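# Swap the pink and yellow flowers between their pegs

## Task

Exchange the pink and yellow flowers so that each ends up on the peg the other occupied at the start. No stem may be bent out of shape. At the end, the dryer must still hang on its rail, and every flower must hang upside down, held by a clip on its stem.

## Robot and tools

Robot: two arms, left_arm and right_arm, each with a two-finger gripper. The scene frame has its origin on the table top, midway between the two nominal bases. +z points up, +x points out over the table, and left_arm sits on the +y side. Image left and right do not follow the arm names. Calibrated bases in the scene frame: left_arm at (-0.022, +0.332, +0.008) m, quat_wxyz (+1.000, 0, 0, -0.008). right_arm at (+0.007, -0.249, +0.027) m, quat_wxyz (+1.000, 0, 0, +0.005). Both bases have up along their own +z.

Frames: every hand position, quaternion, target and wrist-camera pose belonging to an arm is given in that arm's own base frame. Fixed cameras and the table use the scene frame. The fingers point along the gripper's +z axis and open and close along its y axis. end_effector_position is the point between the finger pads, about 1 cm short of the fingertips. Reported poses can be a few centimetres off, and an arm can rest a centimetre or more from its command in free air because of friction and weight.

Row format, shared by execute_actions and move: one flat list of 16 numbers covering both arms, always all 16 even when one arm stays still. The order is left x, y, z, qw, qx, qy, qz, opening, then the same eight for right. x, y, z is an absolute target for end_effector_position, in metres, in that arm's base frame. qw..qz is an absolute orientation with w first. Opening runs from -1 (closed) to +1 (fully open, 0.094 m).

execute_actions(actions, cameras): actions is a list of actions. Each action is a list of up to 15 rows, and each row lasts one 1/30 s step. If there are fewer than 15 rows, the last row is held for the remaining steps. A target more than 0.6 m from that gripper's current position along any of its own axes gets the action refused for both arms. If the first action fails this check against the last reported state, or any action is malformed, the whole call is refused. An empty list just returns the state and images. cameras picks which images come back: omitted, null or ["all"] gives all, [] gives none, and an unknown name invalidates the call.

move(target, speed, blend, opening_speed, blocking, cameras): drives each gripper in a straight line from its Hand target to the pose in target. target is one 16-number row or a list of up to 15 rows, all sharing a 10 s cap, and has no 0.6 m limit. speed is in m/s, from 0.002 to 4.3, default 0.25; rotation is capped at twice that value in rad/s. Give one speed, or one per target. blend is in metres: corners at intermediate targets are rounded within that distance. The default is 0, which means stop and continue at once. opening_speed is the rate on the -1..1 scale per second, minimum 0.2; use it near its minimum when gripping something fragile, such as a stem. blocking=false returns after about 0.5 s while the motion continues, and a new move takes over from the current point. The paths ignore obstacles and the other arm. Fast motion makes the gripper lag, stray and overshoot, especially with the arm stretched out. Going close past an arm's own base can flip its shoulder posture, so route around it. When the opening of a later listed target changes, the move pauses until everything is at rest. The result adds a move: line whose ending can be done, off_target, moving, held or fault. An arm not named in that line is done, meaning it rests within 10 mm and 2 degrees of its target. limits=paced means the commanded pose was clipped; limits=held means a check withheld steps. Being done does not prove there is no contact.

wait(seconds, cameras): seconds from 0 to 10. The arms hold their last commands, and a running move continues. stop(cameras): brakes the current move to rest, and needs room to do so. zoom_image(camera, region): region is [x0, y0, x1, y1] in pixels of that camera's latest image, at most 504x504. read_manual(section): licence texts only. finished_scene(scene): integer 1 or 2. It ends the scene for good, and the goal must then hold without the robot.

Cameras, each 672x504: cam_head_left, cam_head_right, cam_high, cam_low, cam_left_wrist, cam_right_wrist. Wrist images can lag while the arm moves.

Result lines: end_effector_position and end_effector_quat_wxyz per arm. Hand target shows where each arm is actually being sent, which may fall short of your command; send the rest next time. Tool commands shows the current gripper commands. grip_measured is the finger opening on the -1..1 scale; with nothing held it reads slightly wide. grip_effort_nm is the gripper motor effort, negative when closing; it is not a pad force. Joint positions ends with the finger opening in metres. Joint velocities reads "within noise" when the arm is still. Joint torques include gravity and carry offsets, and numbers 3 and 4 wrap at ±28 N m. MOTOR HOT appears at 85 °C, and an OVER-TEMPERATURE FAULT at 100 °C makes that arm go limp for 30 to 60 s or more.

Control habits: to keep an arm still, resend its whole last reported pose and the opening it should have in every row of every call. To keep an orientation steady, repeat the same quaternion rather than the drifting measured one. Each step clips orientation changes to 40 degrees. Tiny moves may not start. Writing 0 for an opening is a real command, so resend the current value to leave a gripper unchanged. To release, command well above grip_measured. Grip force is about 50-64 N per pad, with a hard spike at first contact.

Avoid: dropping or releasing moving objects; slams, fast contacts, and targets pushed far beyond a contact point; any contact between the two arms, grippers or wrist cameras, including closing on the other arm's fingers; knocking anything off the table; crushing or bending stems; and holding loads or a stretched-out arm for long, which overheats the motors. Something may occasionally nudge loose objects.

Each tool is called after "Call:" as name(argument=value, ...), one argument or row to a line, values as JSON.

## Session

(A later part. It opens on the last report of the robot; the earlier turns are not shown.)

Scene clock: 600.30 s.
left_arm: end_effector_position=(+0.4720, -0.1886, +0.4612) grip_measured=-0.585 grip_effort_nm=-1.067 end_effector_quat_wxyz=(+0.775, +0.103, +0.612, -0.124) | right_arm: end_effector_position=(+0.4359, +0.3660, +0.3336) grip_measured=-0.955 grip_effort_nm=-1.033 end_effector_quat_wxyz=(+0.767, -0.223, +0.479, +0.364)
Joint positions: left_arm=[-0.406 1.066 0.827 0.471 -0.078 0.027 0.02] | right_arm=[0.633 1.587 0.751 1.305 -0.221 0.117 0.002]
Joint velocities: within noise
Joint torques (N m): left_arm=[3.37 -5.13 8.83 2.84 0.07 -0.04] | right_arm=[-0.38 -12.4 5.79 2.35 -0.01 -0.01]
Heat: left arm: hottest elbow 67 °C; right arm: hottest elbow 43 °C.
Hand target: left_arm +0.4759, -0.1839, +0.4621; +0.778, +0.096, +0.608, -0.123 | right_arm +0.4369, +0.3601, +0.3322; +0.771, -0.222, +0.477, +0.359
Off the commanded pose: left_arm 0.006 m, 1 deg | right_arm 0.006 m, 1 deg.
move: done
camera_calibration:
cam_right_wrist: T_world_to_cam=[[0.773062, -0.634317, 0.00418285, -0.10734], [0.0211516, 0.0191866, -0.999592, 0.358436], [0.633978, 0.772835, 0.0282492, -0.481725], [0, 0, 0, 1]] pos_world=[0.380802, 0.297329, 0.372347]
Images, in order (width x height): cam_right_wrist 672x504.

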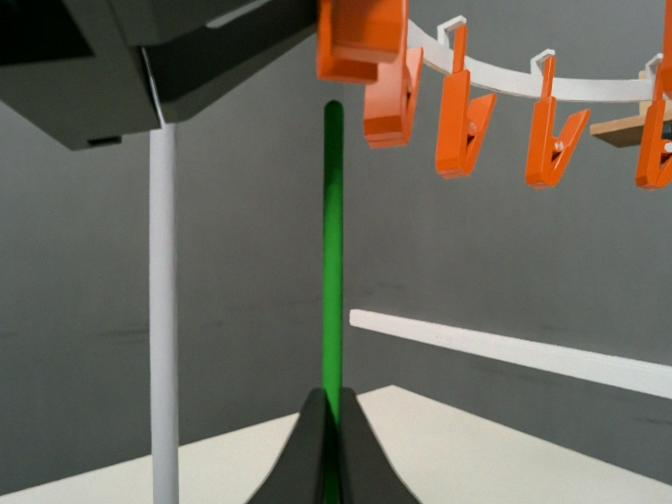

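Call:
move(
  target=[
    [0.476,-0.184,0.462,0.7783,0.0963,0.6081,-0.1233,-0.95,0.446,0.357,0.338,0.7707,-0.2224,0.4769,0.3594,-1],
  ],
  speed=0.06,
  cameras=["cam_right_wrist"],
)

Call:
zoom_image(
  camera="cam_right_wrist",
  region=[230, 0, 430, 150],
)

Scene clock: 606.07 s.
left_arm: end_effector_position=(+0.4720, -0.1886, +0.4612) grip_measured=-0.585 grip_effort_nm=-1.067 end_effector_quat_wxyz=(+0.775, +0.103, +0.612, -0.124) | right_arm: end_effector_position=(+0.4407, +0.3595, +0.3335) grip_measured=-0.955 grip_effort_nm=-1.033 end_effector_quat_wxyz=(+0.768, -0.225, +0.479, +0.360)
Joint positions: left_arm=[-0.406 1.066 0.827 0.471 -0.078 0.027 0.02] | right_arm=[0.614 1.587 0.751 1.306 -0.237 0.117 0.002]
Joint velocities: within noise
Joint torques (N m): left_arm=[3.37 -5.13 8.83 2.84 0.07 -0.04] | right_arm=[-0.26 -12.57 7.21 1.57 -0.02 0.08]
Heat: left arm: hottest elbow 67 °C; right arm: hottest elbow 43 °C.
Hand target: left_arm +0.4759, -0.1839, +0.4621; +0.778, +0.096, +0.608, -0.123 | right_arm +0.4459, +0.3569, +0.3382; +0.771, -0.222, +0.477, +0.359
Off the commanded pose: left_arm 0.006 m, 1 deg | right_arm 0.007 m, 1 deg.
move: done
camera_calibration:
cam_right_wrist: T_world_to_cam=[[0.770239, -0.63765, 0.011634, -0.115109], [0.0262096, 0.0134222, -0.999566, 0.358193], [0.637217, 0.770209, 0.0270509, -0.479782], [0, 0, 0, 1]] pos_world=[0.384999, 0.291326, 0.372355]
Images, in order (width x height): cam_right_wrist 672x504.

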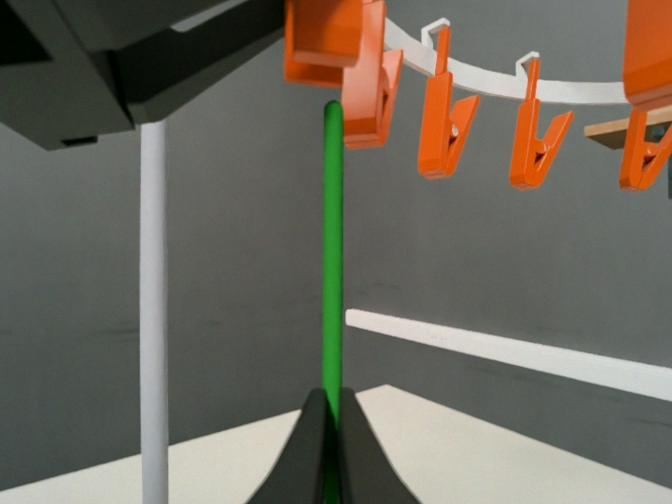

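Scaled by 2.520 from the camera's 672x504 image, which has a finer 960x720 frame.

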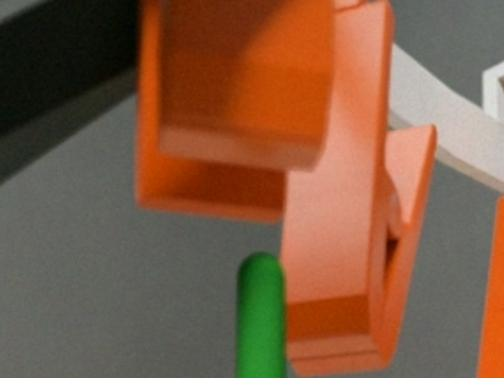

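Call:
move(
  target=[
    [0.476,-0.184,0.462,0.7783,0.0963,0.6081,-0.1233,-0.95,0.444,0.364,0.360,0.7707,-0.2224,0.4769,0.3594,-1],
  ],
  speed=0.06,
  cameras=["cam_right_wrist"],
)

Call:
zoom_image(
  camera="cam_right_wrist",
  region=[230, 0, 430, 150],
)

Scene clock: 609.90 s.
left_arm: end_effector_position=(+0.4720, -0.1886, +0.4612) grip_measured=-0.585 grip_effort_nm=-1.062 end_effector_quat_wxyz=(+0.775, +0.103, +0.612, -0.124) | right_arm: end_effector_position=(+0.4413, +0.3580, +0.3398) grip_measured=-0.955 grip_effort_nm=-1.043 end_effector_quat_wxyz=(+0.762, -0.224, +0.493, +0.357)
Joint positions: left_arm=[-0.406 1.066 0.827 0.471 -0.078 0.027 0.02] | right_arm=[0.614 1.549 0.751 1.237 -0.227 0.117 0.002]
Joint velocities: within noise
Joint torques (N m): left_arm=[3.43 -5.13 8.84 2.84 0.08 -0.04] | right_arm=[1.2 -13.04 9.25 1.37 0.16 0.01]
Heat: left arm: hottest elbow 66 °C; right arm: hottest elbow 44 °C.
Hand target: left_arm +0.4759, -0.1839, +0.4621; +0.778, +0.096, +0.608, -0.123 | right_arm +0.4433, +0.3635, +0.3600; +0.771, -0.222, +0.477, +0.359
Off the commanded pose: left_arm 0.006 m, 1 deg | right_arm 0.021 m, 2 deg.
move: off_target (right_arm)
camera_calibration:
cam_right_wrist: T_world_to_cam=[[0.76491, -0.644137, -0.000210628, -0.108004], [-0.000737394, -0.000548659, -1, 0.381568], [0.644137, 0.76491, -0.000894658, -0.470879], [0, 0, 0, 1]] pos_world=[0.386205, 0.290819, 0.381124]
Images, in order (width x height): cam_right_wrist 672x504.

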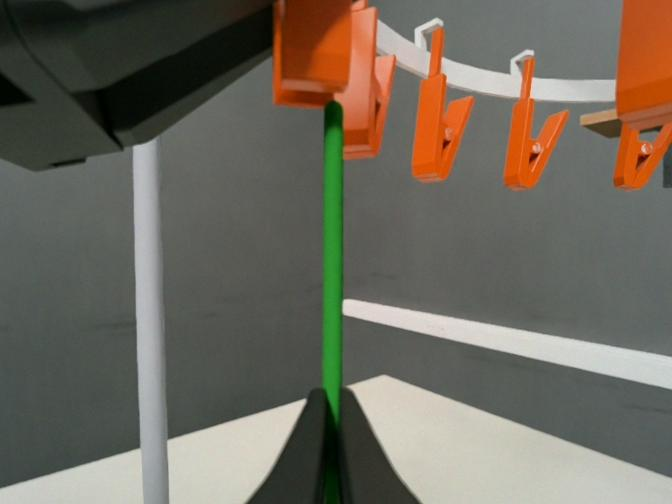

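Scaled by 2.520 from the camera's 672x504 image, which has a finer 960x720 frame.

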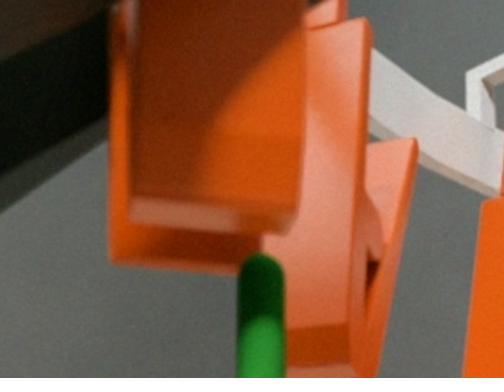

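Call:
move(
  target=[
    [0.476,-0.184,0.462,0.7783,0.0963,0.6081,-0.1233,-0.95,0.439,0.369,0.358,0.7707,-0.2224,0.4769,0.3594,-1],
  ],
  speed=0.06,
  cameras=["cam_right_wrist"],
)

Call:
zoom_image(
  camera="cam_right_wrist",
  region=[230, 0, 430, 150],
)

Scene clock: 614.30 s.
left_arm: end_effector_position=(+0.4720, -0.1886, +0.4612) grip_measured=-0.585 grip_effort_nm=-1.062 end_effector_quat_wxyz=(+0.775, +0.103, +0.612, -0.124) | right_arm: end_effector_position=(+0.4385, +0.3620, +0.3399) grip_measured=-0.955 grip_effort_nm=-1.028 end_effector_quat_wxyz=(+0.761, -0.221, +0.493, +0.358)
Joint positions: left_arm=[-0.406 1.066 0.827 0.471 -0.078 0.027 0.02] | right_arm=[0.627 1.549 0.751 1.237 -0.213 0.117 0.002]
Joint velocities: within noise
Joint torques (N m): left_arm=[3.37 -5.13 8.81 2.85 0.07 -0.04] | right_arm=[1.26 -12.81 8.92 1.63 0.13 -0.07]
Heat: left arm: hottest elbow 66 °C; right arm: hottest elbow 45 °C.
Hand target: left_arm +0.4758, -0.1839, +0.4621; +0.778, +0.096, +0.608, -0.123 | right_arm +0.4384, +0.3686, +0.3580; +0.771, -0.222, +0.477, +0.360
Off the commanded pose: left_arm 0.006 m, 1 deg | right_arm 0.019 m, 2 deg.
move: off_target (right_arm)
camera_calibration:
cam_right_wrist: T_world_to_cam=[[0.764562, -0.644517, -0.00652705, -0.100853], [-0.00506191, 0.0041221, -0.999979, 0.381835], [0.644531, 0.764578, -0.000110892, -0.472538], [0, 0, 0, 1]] pos_world=[0.383607, 0.294717, 0.381117]
Images, in order (width x height): cam_right_wrist 672x504.

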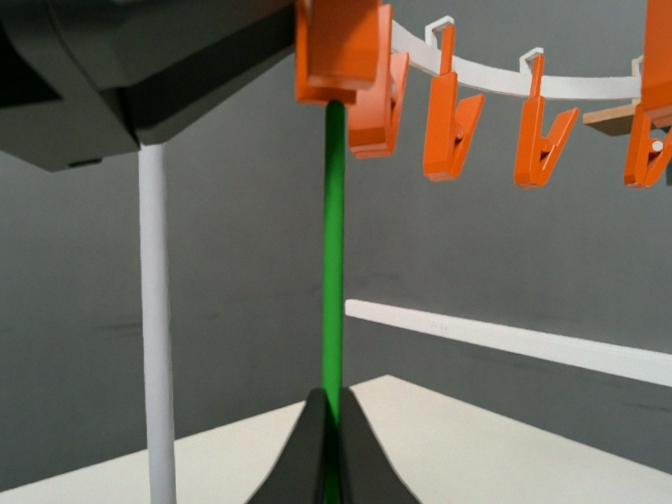

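Scaled by 2.520 from the camera's 672x504 image, which has a finer 960x720 frame.

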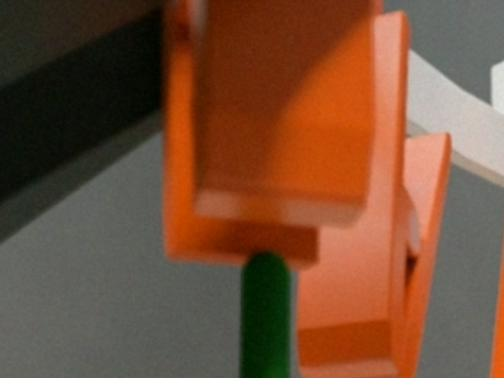

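Call:
move(
  target=[
    [0.476,-0.184,0.462,0.7783,0.0963,0.6081,-0.1233,-0.95,0.439,0.369,0.368,0.7707,-0.2224,0.4769,0.3594,-1],
  ],
  speed=0.04,
  cameras=["cam_right_wrist"],
)

Call:
zoom_image(
  camera="cam_right_wrist",
  region=[230, 0, 430, 150],
)

Scene clock: 617.13 s.
left_arm: end_effector_position=(+0.4719, -0.1886, +0.4618) grip_measured=-0.585 grip_effort_nm=-1.062 end_effector_quat_wxyz=(+0.775, +0.103, +0.611, -0.124) | right_arm: end_effector_position=(+0.4387, +0.3620, +0.3408) grip_measured=-0.955 grip_effort_nm=-1.038 end_effector_quat_wxyz=(+0.757, -0.222, +0.499, +0.357)
Joint positions: left_arm=[-0.406 1.066 0.827 0.474 -0.078 0.027 0.02] | right_arm=[0.627 1.536 0.751 1.209 -0.212 0.117 0.002]
Joint velocities: within noise
Joint torques (N m): left_arm=[3.37 -5.13 8.83 2.76 0.07 -0.04] | right_arm=[1.26 -13.57 9.59 1.57 0.14 -0.06]
Heat: left arm: hottest elbow 66 °C; right arm: hottest elbow 45 °C.
Hand target: left_arm +0.4759, -0.1839, +0.4621; +0.778, +0.096, +0.608, -0.123 | right_arm +0.4380, +0.3681, +0.3679; +0.771, -0.222, +0.477, +0.359
Off the commanded pose: left_arm 0.006 m, 1 deg | right_arm 0.028 m, 3 deg.
move: off_target (right_arm)
camera_calibration:
cam_right_wrist: T_world_to_cam=[[0.764267, -0.644821, -0.0101288, -0.0994586], [-0.0168755, -0.00429591, -0.999848, 0.390897], [0.644679, 0.764322, -0.0141649, -0.467831], [0, 0, 0, 1]] pos_world=[0.38421, 0.295119, 0.383204]
Images, in order (width x height): cam_right_wrist 672x504.

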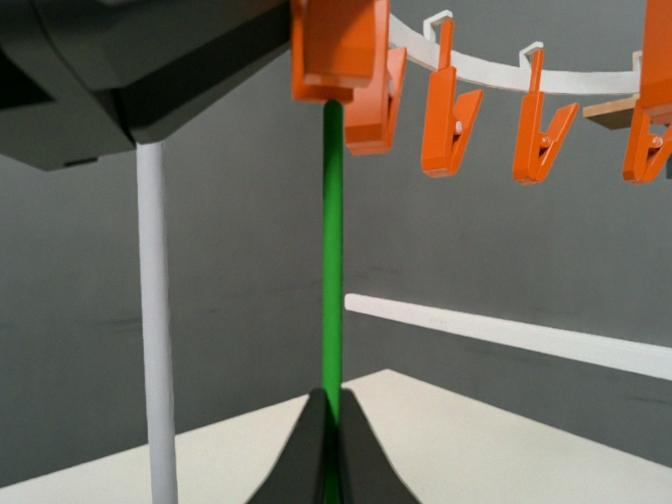

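Scaled by 2.520 from the camera's 672x504 image, which has a finer 960x720 frame.

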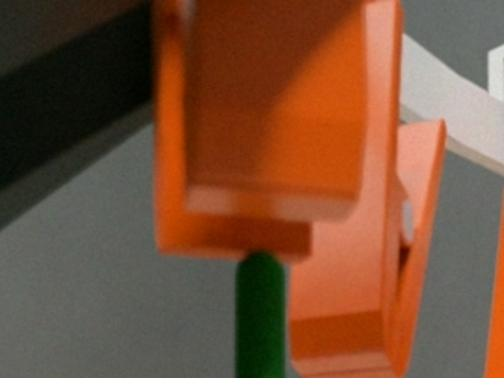

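Call:
move(
  target=[
    [0.476,-0.184,0.462,0.7783,0.0963,0.6081,-0.1233,-0.95,0.439,0.369,0.352,0.7707,-0.2224,0.4769,0.3594,-1],
    [0.476,-0.184,0.462,0.7783,0.0963,0.6081,-0.1233,-0.95,0.436,0.364,0.352,0.7707,-0.2224,0.4769,0.3594,-1],
  ],
  speed=0.05,
  cameras=["cam_right_wrist"],
)

Call:
zoom_image(
  camera="cam_right_wrist",
  region=[230, 0, 430, 150],
)

Scene clock: 621.07 s.
left_arm: end_effector_position=(+0.4717, -0.1885, +0.4627) grip_measured=-0.585 grip_effort_nm=-1.062 end_effector_quat_wxyz=(+0.776, +0.103, +0.609, -0.124) | right_arm: end_effector_position=(+0.4379, +0.3615, +0.3422) grip_measured=-0.955 grip_effort_nm=-1.038 end_effector_quat_wxyz=(+0.761, -0.221, +0.493, +0.358)
Joint positions: left_arm=[-0.406 1.066 0.827 0.478 -0.078 0.027 0.02] | right_arm=[0.627 1.542 0.751 1.231 -0.213 0.117 0.002]
Joint velocities: within noise
Joint torques (N m): left_arm=[3.37 -5.13 8.81 2.54 0.07 -0.04] | right_arm=[0.97 -11.75 7.57 2.7 -0.03 -0.04]
Heat: left arm: hottest elbow 66 °C; right arm: hottest elbow 46 °C.
Hand target: left_arm +0.4759, -0.1839, +0.4621; +0.778, +0.096, +0.608, -0.123 | right_arm +0.4359, +0.3639, +0.3519; +0.771, -0.222, +0.477, +0.359
Off the commanded pose: left_arm 0.006 m, 1 deg | right_arm 0.010 m, 2 deg.
move: done
camera_calibration:
cam_right_wrist: T_world_to_cam=[[0.764566, -0.644515, -0.00632608, -0.100705], [-0.00445878, 0.00452576, -0.99998, 0.383685], [0.64453, 0.764579, 0.000586494, -0.471972], [0, 0, 0, 1]] pos_world=[0.382906, 0.294217, 0.383317]
Images, in order (width x height): cam_right_wrist 672x504.

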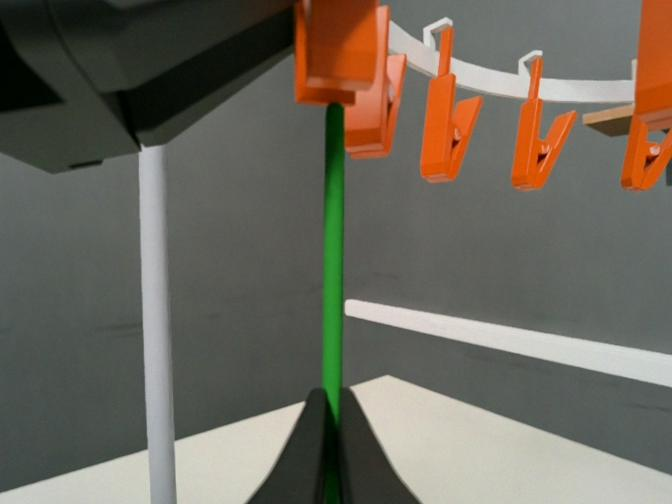

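Scaled by 2.520 from the camera's 672x504 image, which has a finer 960x720 frame.

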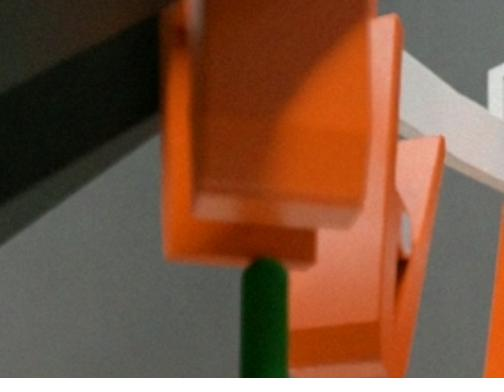

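Call:
execute_actions(
  actions=[
    [[0.476,-0.184,0.462,0.7783,0.0963,0.6081,-0.1233,-0.95,0.431,0.358,0.330,0.7707,-0.2224,0.4769,0.3594,-1]],
    [[0.476,-0.184,0.462,0.7783,0.0963,0.6081,-0.1233,-0.95,0.431,0.353,0.328,0.7707,-0.2224,0.4769,0.3594,-1]],
  ],
  cameras=["cam_right_wrist"],
)

Call:
zoom_image(
  camera="cam_right_wrist",
  region=[230, 0, 430, 150],
)

Scene clock: 635.73 s.
left_arm: end_effector_position=(+0.4718, -0.1885, +0.4622) grip_measured=-0.585 grip_effort_nm=-1.067 end_effector_quat_wxyz=(+0.776, +0.103, +0.609, -0.124) | right_arm: end_effector_position=(+0.4286, +0.3575, +0.3344) grip_measured=-0.955 grip_effort_nm=-1.033 end_effector_quat_wxyz=(+0.770, -0.223, +0.475, +0.363)
Joint positions: left_arm=[-0.406 1.066 0.826 0.48 -0.078 0.027 0.02] | right_arm=[0.627 1.569 0.723 1.325 -0.226 0.117 0.002]
Joint velocities: within noise
Joint torques (N m): left_arm=[3.37 -5.19 8.91 2.51 0.07 -0.04] | right_arm=[-0.09 -11.11 5.71 2.39 -0.01 0.03]
Heat: left arm: hottest elbow 65 °C; right arm: hottest elbow 46 °C.
Hand target: left_arm +0.4760, -0.1840, +0.4620; +0.778, +0.096, +0.608, -0.123 | right_arm +0.4309, +0.3530, +0.3282; +0.771, -0.222, +0.477, +0.359
Off the commanded pose: left_arm 0.006 m, 1 deg | right_arm 0.008 m, 1 deg.
camera_calibration:
cam_right_wrist: T_world_to_cam=[[0.771939, -0.635635, 0.0088147, -0.107626], [0.0302494, 0.0228784, -0.999281, 0.354199], [0.634976, 0.77165, 0.0368883, -0.473453], [0, 0, 0, 1]] pos_world=[0.372998, 0.288826, 0.372358]
Images, in order (width x height): cam_right_wrist 672x504.

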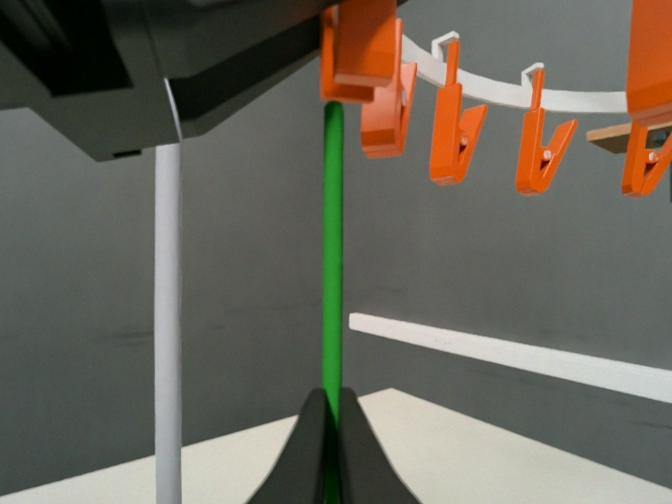

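Scaled by 2.520 from the camera's 672x504 image, which has a finer 960x720 frame.

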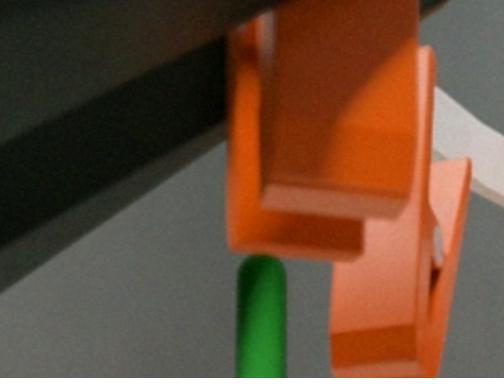

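Call:
execute_actions(
  actions=[
    [[0.476,-0.184,0.462,0.7783,0.0963,0.6081,-0.1233,-0.95,0.438,0.358,0.328,0.7707,-0.2224,0.4769,0.3594,-1]],
    [[0.476,-0.184,0.462,0.7783,0.0963,0.6081,-0.1233,-0.95,0.438,0.359,0.332,0.7707,-0.2224,0.4769,0.3594,-1]],
  ],
  cameras=["cam_right_wrist"],
)

Call:
zoom_image(
  camera="cam_right_wrist",
  region=[230, 0, 430, 150],
)

Scene clock: 644.67 s.
left_arm: end_effector_position=(+0.4718, -0.1885, +0.4622) grip_measured=-0.585 grip_effort_nm=-1.057 end_effector_quat_wxyz=(+0.776, +0.103, +0.609, -0.124) | right_arm: end_effector_position=(+0.4316, +0.3597, +0.3242) grip_measured=-0.955 grip_effort_nm=-1.033 end_effector_quat_wxyz=(+0.765, -0.225, +0.483, +0.362)
Joint positions: left_arm=[-0.406 1.066 0.826 0.48 -0.078 0.027 0.02] | right_arm=[0.627 1.588 0.723 1.325 -0.226 0.117 0.002]
Joint velocities: within noise
Joint torques (N m): left_arm=[3.43 -5.13 8.9 2.5 0.07 -0.04] | right_arm=[-0.09 -12.4 7.71 1.57 0.04 0.02]
Heat: left arm: hottest elbow 66 °C; right arm: hottest elbow 45 °C.
Hand target: left_arm +0.4760, -0.1840, +0.4620; +0.778, +0.096, +0.608, -0.123 | right_arm +0.4378, +0.3589, +0.3319; +0.771, -0.222, +0.477, +0.359
Off the commanded pose: left_arm 0.006 m, 1 deg | right_arm 0.010 m, 1 deg.
camera_calibration:
cam_right_wrist: T_world_to_cam=[[0.772264, -0.635288, 0.00429372, -0.107257], [0.0152257, 0.0117512, -0.999815, 0.354615], [0.63512, 0.772186, 0.0187477, -0.471048], [0, 0, 0, 1]] pos_world=[0.376603, 0.29143, 0.363841]
Images, in order (width x height): cam_right_wrist 672x504.

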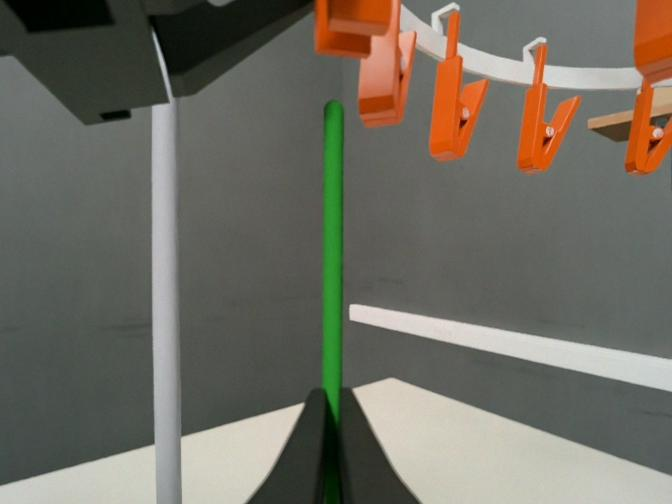

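Scaled by 2.520 from the camera's 672x504 image, which has a finer 960x720 frame.

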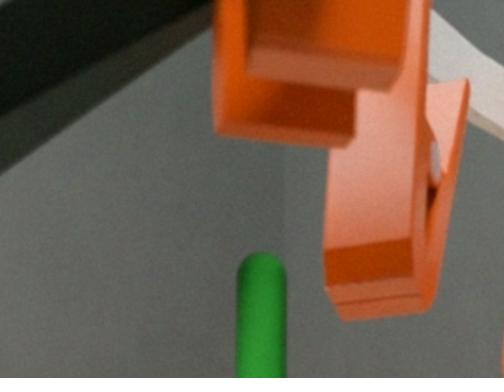

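Call:
execute_actions(
  actions=[
    [[0.476,-0.184,0.462,0.7783,0.0963,0.6081,-0.1233,-0.95,0.442,0.357,0.342,0.7707,-0.2224,0.4769,0.3594,-1]],
    [[0.476,-0.184,0.462,0.7783,0.0963,0.6081,-0.1233,-0.95,0.442,0.357,0.345,0.7707,-0.2224,0.4769,0.3594,-1]],
  ],
  cameras=["cam_right_wrist"],
)

Call:
zoom_image(
  camera="cam_right_wrist",
  region=[230, 0, 430, 150],
)

Scene clock: 648.23 s.
left_arm: end_effector_position=(+0.4718, -0.1885, +0.4622) grip_measured=-0.585 grip_effort_nm=-1.062 end_effector_quat_wxyz=(+0.776, +0.103, +0.609, -0.124) | right_arm: end_effector_position=(+0.4341, +0.3579, +0.3241) grip_measured=-0.955 grip_effort_nm=-1.038 end_effector_quat_wxyz=(+0.760, -0.227, +0.492, +0.360)
Joint positions: left_arm=[-0.406 1.066 0.826 0.48 -0.078 0.027 0.02] | right_arm=[0.62 1.573 0.723 1.289 -0.232 0.117 0.002]
Joint velocities: within noise
Joint torques (N m): left_arm=[3.43 -5.19 8.91 2.5 0.07 -0.04] | right_arm=[-0.21 -13.57 8.88 1.4 -0.03 0.05]
Heat: left arm: hottest elbow 67 °C; right arm: hottest elbow 45 °C.
Hand target: left_arm +0.4760, -0.1840, +0.4620; +0.778, +0.096, +0.608, -0.123 | right_arm +0.4413, +0.3564, +0.3450; +0.771, -0.222, +0.477, +0.359
Off the commanded pose: left_arm 0.006 m, 1 deg | right_arm 0.022 m, 2 deg.
camera_calibration:
cam_right_wrist: T_world_to_cam=[[0.771407, -0.63634, 0.00151352, -0.108712], [-0.000498155, -0.00298236, -0.999995, 0.366578], [0.636341, 0.771403, -0.00261761, -0.464631], [0, 0, 0, 1]] pos_world=[0.379708, 0.290333, 0.365525]
Images, in order (width x height): cam_right_wrist 672x504.

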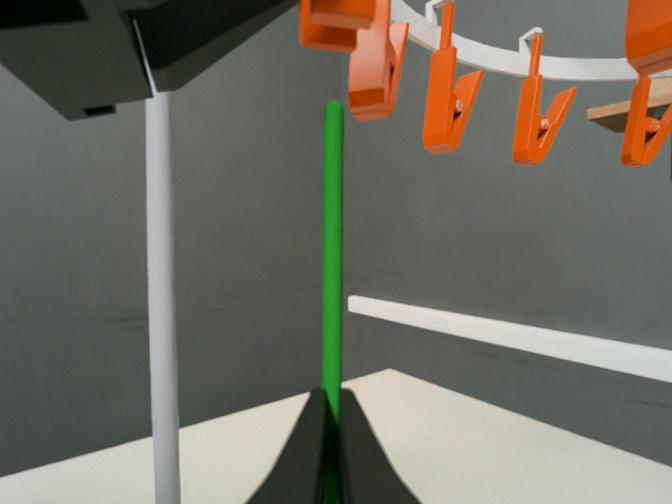

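Scaled by 2.520 from the camera's 672x504 image, which has a finer 960x720 frame.

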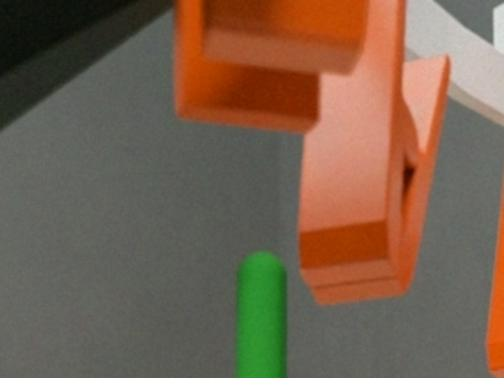

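Call:
execute_actions(
  actions=[
    [[0.476,-0.184,0.462,0.7783,0.0963,0.6081,-0.1233,-0.95,0.442,0.360,0.350,0.7707,-0.2224,0.4769,0.3594,-1]],
    [[0.476,-0.184,0.462,0.7783,0.0963,0.6081,-0.1233,-0.95,0.442,0.360,0.353,0.7707,-0.2224,0.4769,0.3594,-1]],
  ],
  cameras=["cam_right_wrist"],
)

Call:
zoom_image(
  camera="cam_right_wrist",
  region=[230, 0, 430, 150],
)

Scene clock: 654.97 s.
left_arm: end_effector_position=(+0.4718, -0.1885, +0.4622) grip_measured=-0.585 grip_effort_nm=-1.067 end_effector_quat_wxyz=(+0.776, +0.103, +0.609, -0.124) | right_arm: end_effector_position=(+0.4339, +0.3576, +0.3267) grip_measured=-0.955 grip_effort_nm=-1.033 end_effector_quat_wxyz=(+0.757, -0.228, +0.496, +0.359)
Joint positions: left_arm=[-0.406 1.066 0.826 0.48 -0.078 0.027 0.02] | right_arm=[0.62 1.558 0.723 1.263 -0.232 0.117 0.002]
Joint velocities: within noise
Joint torques (N m): left_arm=[3.43 -5.13 8.92 2.5 0.07 -0.04] | right_arm=[0.26 -13.16 9.74 1.43 0.16 0.04]
Heat: left arm: hottest elbow 67 °C; right arm: hottest elbow 46 °C.
Hand target: left_arm +0.4760, -0.1840, +0.4620; +0.778, +0.096, +0.608, -0.123 | right_arm +0.4409, +0.3591, +0.3529; +0.771, -0.222, +0.477, +0.359
Off the commanded pose: left_arm 0.006 m, 1 deg | right_arm 0.028 m, 3 deg.
camera_calibration:
cam_right_wrist: T_world_to_cam=[[0.771217, -0.636571, -0.00149286, -0.107547], [-0.00960477, -0.00929138, -0.999911, 0.375427], [0.6365, 0.771162, -0.0132798, -0.460743], [0, 0, 0, 1]] pos_world=[0.379811, 0.290335, 0.369114]
Images, in order (width x height): cam_right_wrist 672x504.

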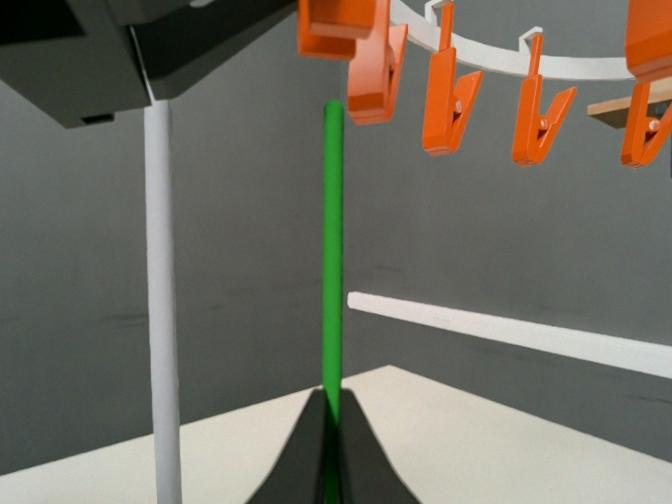

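Scaled by 2.520 from the camera's 672x504 image, which has a finer 960x720 frame.

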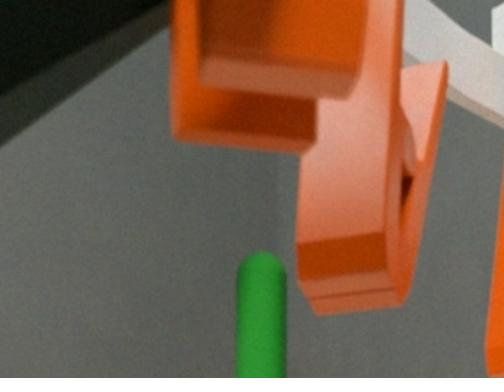

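Call:
execute_actions(
  actions=[
    [[0.476,-0.184,0.462,0.7783,0.0963,0.6081,-0.1233,-0.95,0.442,0.362,0.357,0.7707,-0.2224,0.4769,0.3594,-1]],
    [[0.476,-0.184,0.462,0.7783,0.0963,0.6081,-0.1233,-0.95,0.442,0.362,0.361,0.7707,-0.2224,0.4769,0.3594,-1]],
  ],
  cameras=["cam_right_wrist"],
)

Call:
zoom_image(
  camera="cam_right_wrist",
  region=[230, 0, 430, 150],
)

Scene clock: 658.97 s.
left_arm: end_effector_position=(+0.4718, -0.1885, +0.4622) grip_measured=-0.585 grip_effort_nm=-1.067 end_effector_quat_wxyz=(+0.776, +0.103, +0.609, -0.124) | right_arm: end_effector_position=(+0.4349, +0.3576, +0.3341) grip_measured=-0.955 grip_effort_nm=-1.028 end_effector_quat_wxyz=(+0.757, -0.227, +0.497, +0.359)
Joint positions: left_arm=[-0.406 1.066 0.826 0.48 -0.078 0.027 0.02] | right_arm=[0.62 1.541 0.731 1.236 -0.229 0.117 0.002]
Joint velocities: within noise
Joint torques (N m): left_arm=[3.43 -5.19 8.91 2.5 0.07 -0.04] | right_arm=[0.5 -13.1 10.1 1.36 0.17 0.01]
Heat: left arm: hottest elbow 67 °C; right arm: hottest elbow 46 °C.
Hand target: left_arm +0.4760, -0.1840, +0.4620; +0.778, +0.096, +0.608, -0.123 | right_arm +0.4407, +0.3609, +0.3610; +0.771, -0.222, +0.477, +0.359
Off the commanded pose: left_arm 0.006 m, 1 deg | right_arm 0.028 m, 3 deg.
camera_calibration:
cam_right_wrist: T_world_to_cam=[[0.769203, -0.638997, -0.00314727, -0.105998], [-0.0113394, -0.00872519, -0.999898, 0.383323], [0.638904, 0.76916, -0.0139573, -0.461306], [0, 0, 0, 1]] pos_world=[0.380611, 0.290431, 0.376512]
Images, in order (width x height): cam_right_wrist 672x504.

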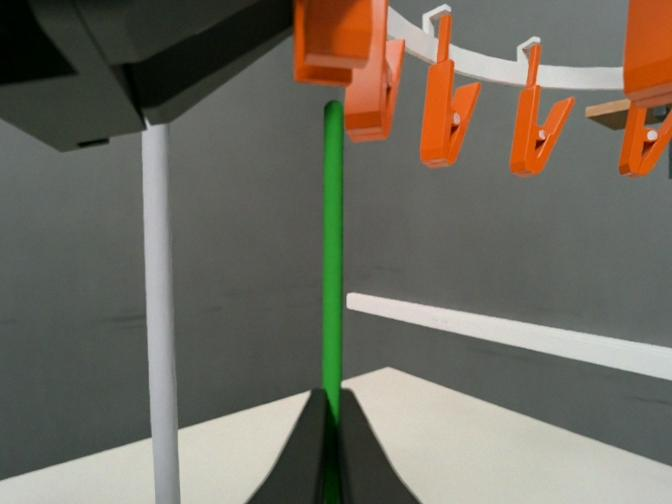

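Scaled by 2.520 from the camera's 672x504 image, which has a finer 960x720 frame.

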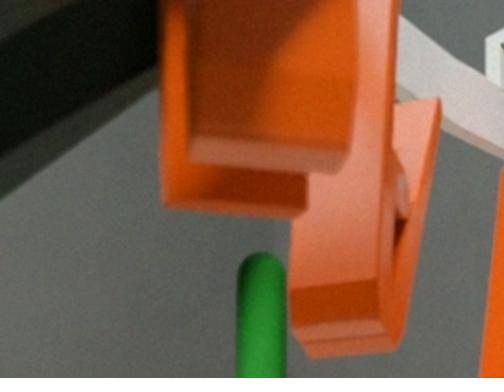

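Call:
execute_actions(
  actions=[
    [[0.476,-0.184,0.462,0.7783,0.0963,0.6081,-0.1233,-0.95,0.442,0.363,0.366,0.7707,-0.2224,0.4769,0.3594,-1]],
  ],
  cameras=["cam_right_wrist"],
)

Call:
zoom_image(
  camera="cam_right_wrist",
  region=[230, 0, 430, 150],
)

Scene clock: 662.30 s.
left_arm: end_effector_position=(+0.4718, -0.1885, +0.4622) grip_measured=-0.585 grip_effort_nm=-1.062 end_effector_quat_wxyz=(+0.776, +0.103, +0.609, -0.124) | right_arm: end_effector_position=(+0.4359, +0.3580, +0.3380) grip_measured=-0.955 grip_effort_nm=-1.028 end_effector_quat_wxyz=(+0.757, -0.226, +0.498, +0.358)
Joint positions: left_arm=[-0.406 1.066 0.826 0.48 -0.078 0.027 0.02] | right_arm=[0.62 1.532 0.737 1.22 -0.227 0.117 0.002]
Joint velocities: within noise
Joint torques (N m): left_arm=[3.37 -5.19 8.9 2.48 0.07 -0.04] | right_arm=[0.73 -12.98 10.13 1.44 0.15 0]
Heat: left arm: hottest elbow 67 °C; right arm: hottest elbow 46 °C.
Hand target: left_arm +0.4760, -0.1840, +0.4620; +0.778, +0.096, +0.608, -0.123 | right_arm +0.4408, +0.3619, +0.3658; +0.771, -0.222, +0.477, +0.359
Off the commanded pose: left_arm 0.006 m, 1 deg | right_arm 0.029 m, 3 deg.
camera_calibration:
cam_right_wrist: T_world_to_cam=[[0.768092, -0.640324, -0.00440019, -0.105149], [-0.0133944, -0.00919617, -0.999868, 0.388346], [0.640199, 0.76805, -0.0156403, -0.461802], [0, 0, 0, 1]] pos_world=[0.381611, 0.290929, 0.380609]
Images, in order (width x height): cam_right_wrist 672x504.

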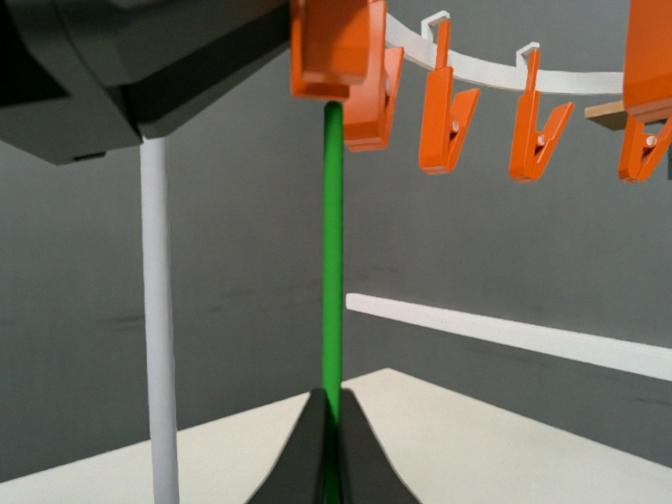

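Scaled by 2.520 from the camera's 672x504 image, which has a finer 960x720 frame.

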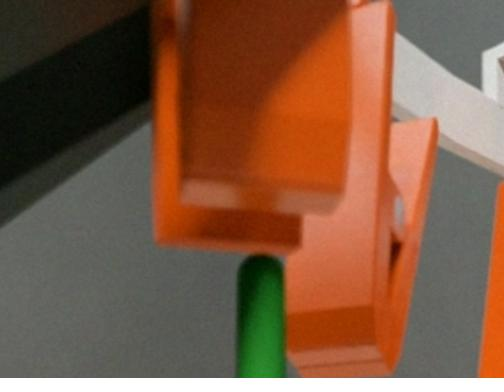

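Call:
execute_actions(
  actions=[
    [[0.476,-0.184,0.462,0.7783,0.0963,0.6081,-0.1233,-0.95,0.442,0.363,0.3685,0.7707,-0.2224,0.4769,0.3594,-1]],
  ],
  cameras=["cam_right_wrist"],
)

Call:
zoom_image(
  camera="cam_right_wrist",
  region=[280, 60, 400, 150],
)

Scene clock: 664.53 s.
left_arm: end_effector_position=(+0.4718, -0.1885, +0.4622) grip_measured=-0.585 grip_effort_nm=-1.062 end_effector_quat_wxyz=(+0.776, +0.103, +0.609, -0.124) | right_arm: end_effector_position=(+0.4357, +0.3578, +0.3390) grip_measured=-0.955 grip_effort_nm=-1.033 end_effector_quat_wxyz=(+0.756, -0.226, +0.499, +0.358)
Joint positions: left_arm=[-0.406 1.066 0.826 0.48 -0.078 0.027 0.02] | right_arm=[0.62 1.527 0.737 1.212 -0.227 0.117 0.002]
Joint velocities: within noise
Joint torques (N m): left_arm=[3.37 -5.13 8.88 2.5 0.07 -0.04] | right_arm=[0.85 -13.22 10.35 1.42 0.14 0.01]
Heat: left arm: hottest elbow 67 °C; right arm: hottest elbow 46 °C.
Hand target: left_arm +0.4760, -0.1840, +0.4620; +0.778, +0.096, +0.608, -0.123 | right_arm +0.4406, +0.3618, +0.3685; +0.771, -0.222, +0.477, +0.359
Off the commanded pose: left_arm 0.006 m, 1 deg | right_arm 0.031 m, 3 deg.
camera_calibration:
cam_right_wrist: T_world_to_cam=[[0.768081, -0.640332, -0.0050654, -0.10487], [-0.0155659, -0.0107622, -0.999821, 0.390807], [0.640163, 0.768022, -0.0182336, -0.460631], [0, 0, 0, 1]] pos_world=[0.381511, 0.290829, 0.381807]
Images, in order (width x height): cam_right_wrist 672x504.

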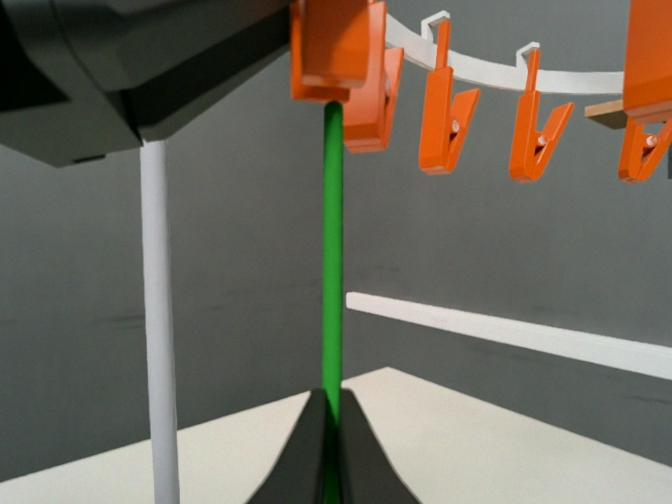

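Scaled by 4.200 from the camera's 672x504 image, which has a finer 960x720 frame.

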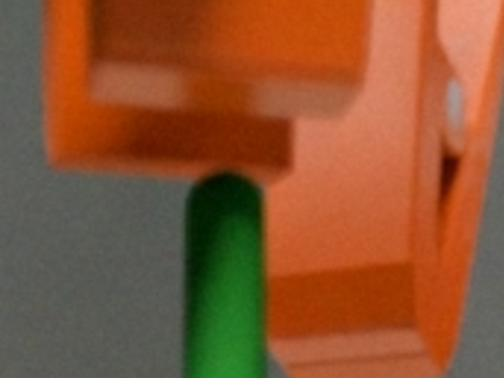

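Call:
execute_actions(
  actions=[
    [[0.476,-0.184,0.462,0.7783,0.0963,0.6081,-0.1233,-0.95,0.442,0.363,0.372,0.7707,-0.2224,0.4769,0.3594,-1]],
  ],
  cameras=["cam_right_wrist"],
)

Call:
zoom_image(
  camera="cam_right_wrist",
  region=[280, 60, 400, 150],
)

Scene clock: 667.07 s.
left_arm: end_effector_position=(+0.4718, -0.1885, +0.4622) grip_measured=-0.585 grip_effort_nm=-1.062 end_effector_quat_wxyz=(+0.776, +0.103, +0.609, -0.124) | right_arm: end_effector_position=(+0.4360, +0.3580, +0.3433) grip_measured=-0.955 grip_effort_nm=-1.038 end_effector_quat_wxyz=(+0.756, -0.226, +0.499, +0.358)
Joint positions: left_arm=[-0.406 1.066 0.826 0.48 -0.078 0.027 0.02] | right_arm=[0.62 1.52 0.742 1.201 -0.227 0.117 0.002]
Joint velocities: within noise
Joint torques (N m): left_arm=[3.43 -5.19 8.91 2.5 0.07 -0.05] | right_arm=[0.44 -12.98 10.35 1.39 0.14 -0.01]
Heat: left arm: hottest elbow 68 °C; right arm: hottest elbow 46 °C.
Hand target: left_arm +0.4760, -0.1840, +0.4620; +0.778, +0.096, +0.608, -0.123 | right_arm +0.4407, +0.3618, +0.3718; +0.771, -0.222, +0.477, +0.359
Off the commanded pose: left_arm 0.006 m, 1 deg | right_arm 0.030 m, 3 deg.
camera_calibration:
cam_right_wrist: T_world_to_cam=[[0.768088, -0.640328, -0.00453981, -0.105159], [-0.0139486, -0.00964287, -0.999856, 0.393985], [0.640192, 0.768041, -0.0163382, -0.461649], [0, 0, 0, 1]] pos_world=[0.381811, 0.291029, 0.385909]
Images, in order (width x height): cam_right_wrist 672x504.

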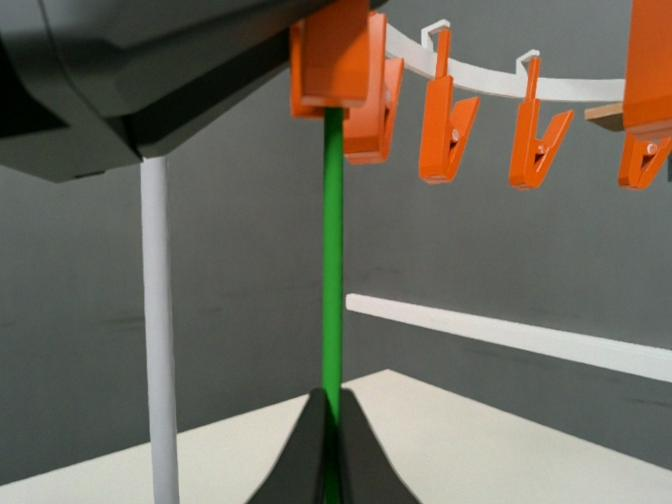

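Scaled by 4.200 from the camera's 672x504 image, which has a finer 960x720 frame.

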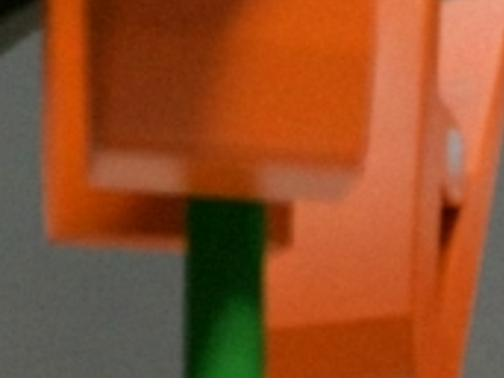

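Call:
execute_actions(
  actions=[
    [[0.476,-0.184,0.462,0.7783,0.0963,0.6081,-0.1233,-0.95,0.442,0.363,0.376,0.7707,-0.2224,0.4769,0.3594,-1]],
    [[0.476,-0.184,0.462,0.7783,0.0963,0.6081,-0.1233,-0.95,0.442,0.363,0.381,0.7707,-0.2224,0.4769,0.3594,-1]],
  ],
  cameras=["cam_right_wrist"],
)

Call:
zoom_image(
  camera="cam_right_wrist",
  region=[230, 20, 430, 170],
)

Scene clock: 669.93 s.
left_arm: end_effector_position=(+0.4718, -0.1885, +0.4622) grip_measured=-0.585 grip_effort_nm=-1.067 end_effector_quat_wxyz=(+0.776, +0.103, +0.609, -0.124) | right_arm: end_effector_position=(+0.4360, +0.3580, +0.3517) grip_measured=-0.955 grip_effort_nm=-1.033 end_effector_quat_wxyz=(+0.756, -0.226, +0.499, +0.358)
Joint positions: left_arm=[-0.406 1.066 0.826 0.48 -0.078 0.027 0.02] | right_arm=[0.62 1.5 0.75 1.172 -0.227 0.117 0.002]
Joint velocities: within noise
Joint torques (N m): left_arm=[3.43 -5.13 8.9 2.51 0.07 -0.04] | right_arm=[0.73 -12.75 10.59 1.37 0.17 -0.01]
Heat: left arm: hottest elbow 68 °C; right arm: hottest elbow 46 °C.
Hand target: left_arm +0.4760, -0.1840, +0.4620; +0.778, +0.096, +0.608, -0.123 | right_arm +0.4407, +0.3618, +0.3807; +0.771, -0.222, +0.477, +0.359
Off the commanded pose: left_arm 0.006 m, 1 deg | right_arm 0.030 m, 3 deg.
camera_calibration:
cam_right_wrist: T_world_to_cam=[[0.768082, -0.640334, -0.00482167, -0.105005], [-0.0146749, -0.0100738, -0.999842, 0.40288], [0.640184, 0.768031, -0.0171343, -0.461191], [0, 0, 0, 1]] pos_world=[0.381811, 0.291029, 0.394408]
Images, in order (width x height): cam_right_wrist 672x504.

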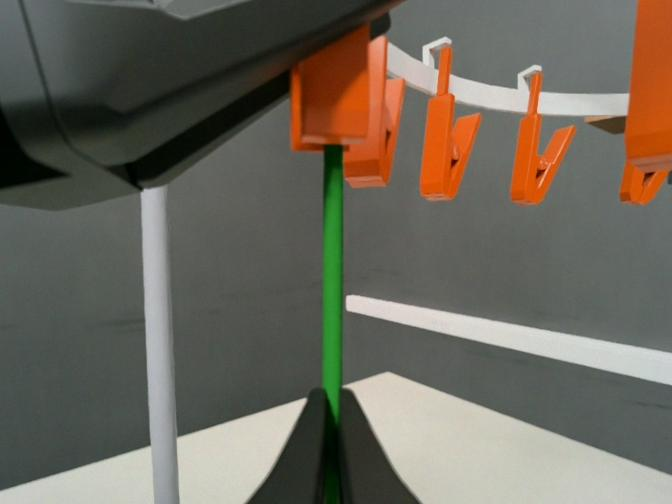

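Scaled by 2.520 from the camera's 672x504 image, which has a finer 960x720 frame.

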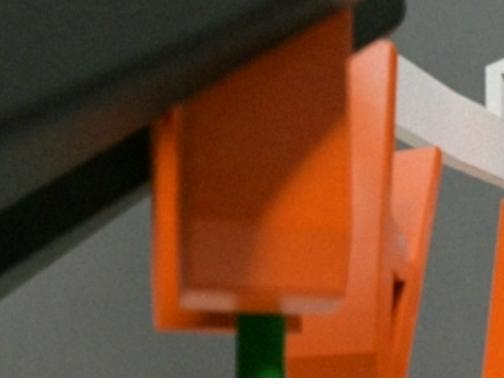

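Call:
execute_actions(
  actions=[
    [[0.476,-0.184,0.462,0.7783,0.0963,0.6081,-0.1233,-0.95,0.442,0.363,0.385,0.7707,-0.2224,0.4769,0.3594,-1]],
  ],
  cameras=[],
)

Call:
move(
  target=[0.476,-0.184,0.462,0.7783,0.0963,0.6081,-0.1233,-0.3,0.442,0.363,0.385,0.7707,-0.2224,0.4769,0.3594,-1],
  opening_speed=0.4,
  cameras=["cam_right_wrist"],
)

Call:
zoom_image(
  camera="cam_right_wrist",
  region=[230, 20, 430, 170],
)

Scene clock: 673.50 s.
left_arm: end_effector_position=(+0.4718, -0.1885, +0.4622) grip_measured=-0.585 grip_effort_nm=-1.067 end_effector_quat_wxyz=(+0.776, +0.103, +0.609, -0.124) | right_arm: end_effector_position=(+0.4358, +0.3579, +0.3525) grip_measured=-0.955 grip_effort_nm=-1.038 end_effector_quat_wxyz=(+0.755, -0.227, +0.501, +0.358)
Joint positions: left_arm=[-0.406 1.066 0.826 0.48 -0.078 0.027 0.02] | right_arm=[0.62 1.494 0.75 1.16 -0.227 0.117 0.002]
Joint velocities: within noise
Joint torques (N m): left_arm=[3.43 -5.19 8.92 2.51 0.08 -0.04] | right_arm=[0.73 -12.92 10.89 1.4 0.15 0.01]
Heat: left arm: hottest elbow 68 °C; right arm: hottest elbow 47 °C.
Hand target: left_arm +0.4760, -0.1840, +0.4620; +0.778, +0.096, +0.608, -0.123 | right_arm +0.4403, +0.3616, +0.3849; +0.771, -0.222, +0.477, +0.359
Off the commanded pose: left_arm 0.006 m, 1 deg | right_arm 0.033 m, 3 deg.
No camera images: "cameras" was empty.

Scene clock: 675.47 s.
left_arm: end_effector_position=(+0.4718, -0.1885, +0.4622) grip_measured=-0.302 grip_effort_nm=0.056 end_effector_quat_wxyz=(+0.776, +0.103, +0.609, -0.124) | right_arm: end_effector_position=(+0.4360, +0.3580, +0.3553) grip_measured=-0.955 grip_effort_nm=-1.033 end_effector_quat_wxyz=(+0.756, -0.226, +0.499, +0.358)
Joint positions: left_arm=[-0.406 1.066 0.826 0.48 -0.078 0.027 0.033] | right_arm=[0.62 1.492 0.754 1.16 -0.227 0.117 0.002]
Joint velocities: within noise
Joint torques (N m): left_arm=[3.43 -5.13 8.9 2.51 0.07 -0.04] | right_arm=[0.67 -12.57 10.73 1.42 0.15 0]
Heat: left arm: hottest elbow 68 °C; right arm: hottest elbow 47 °C.
Hand target: left_arm +0.4760, -0.1840, +0.4620; +0.778, +0.096, +0.608, -0.123 | right_arm +0.4406, +0.3618, +0.3848; +0.771, -0.222, +0.477, +0.359
Off the commanded pose: left_arm 0.006 m, 1 deg | right_arm 0.031 m, 3 deg.
move: off_target (right_arm)
camera_calibration:
cam_right_wrist: T_world_to_cam=[[0.768079, -0.640336, -0.00492332, -0.104945], [-0.0149441, -0.010238, -0.999836, 0.406628], [0.640181, 0.768027, -0.0174328, -0.461008], [0, 0, 0, 1]] pos_world=[0.381811, 0.291029, 0.398008]
Images, in order (width x height): cam_right_wrist 672x504.

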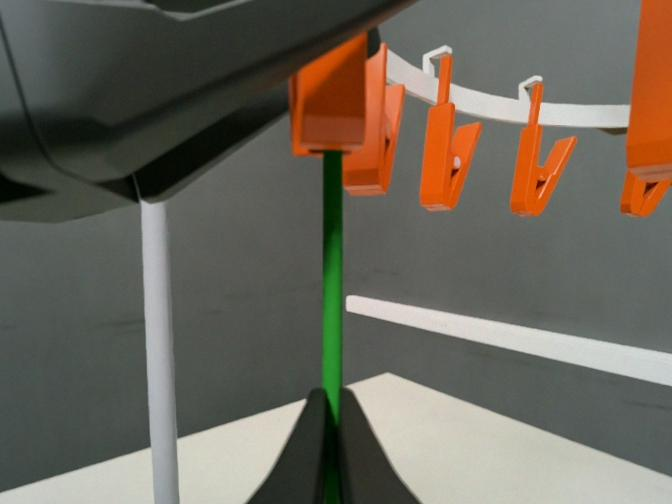

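Scaled by 2.520 from the camera's 672x504 image, which has a finer 960x720 frame.

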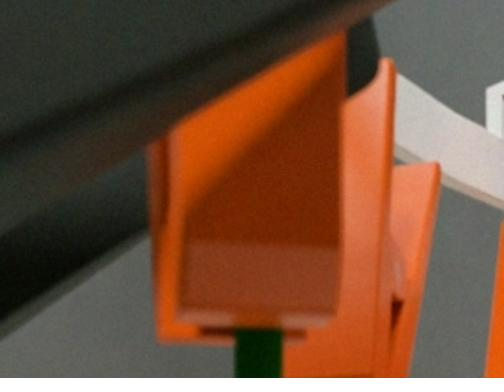

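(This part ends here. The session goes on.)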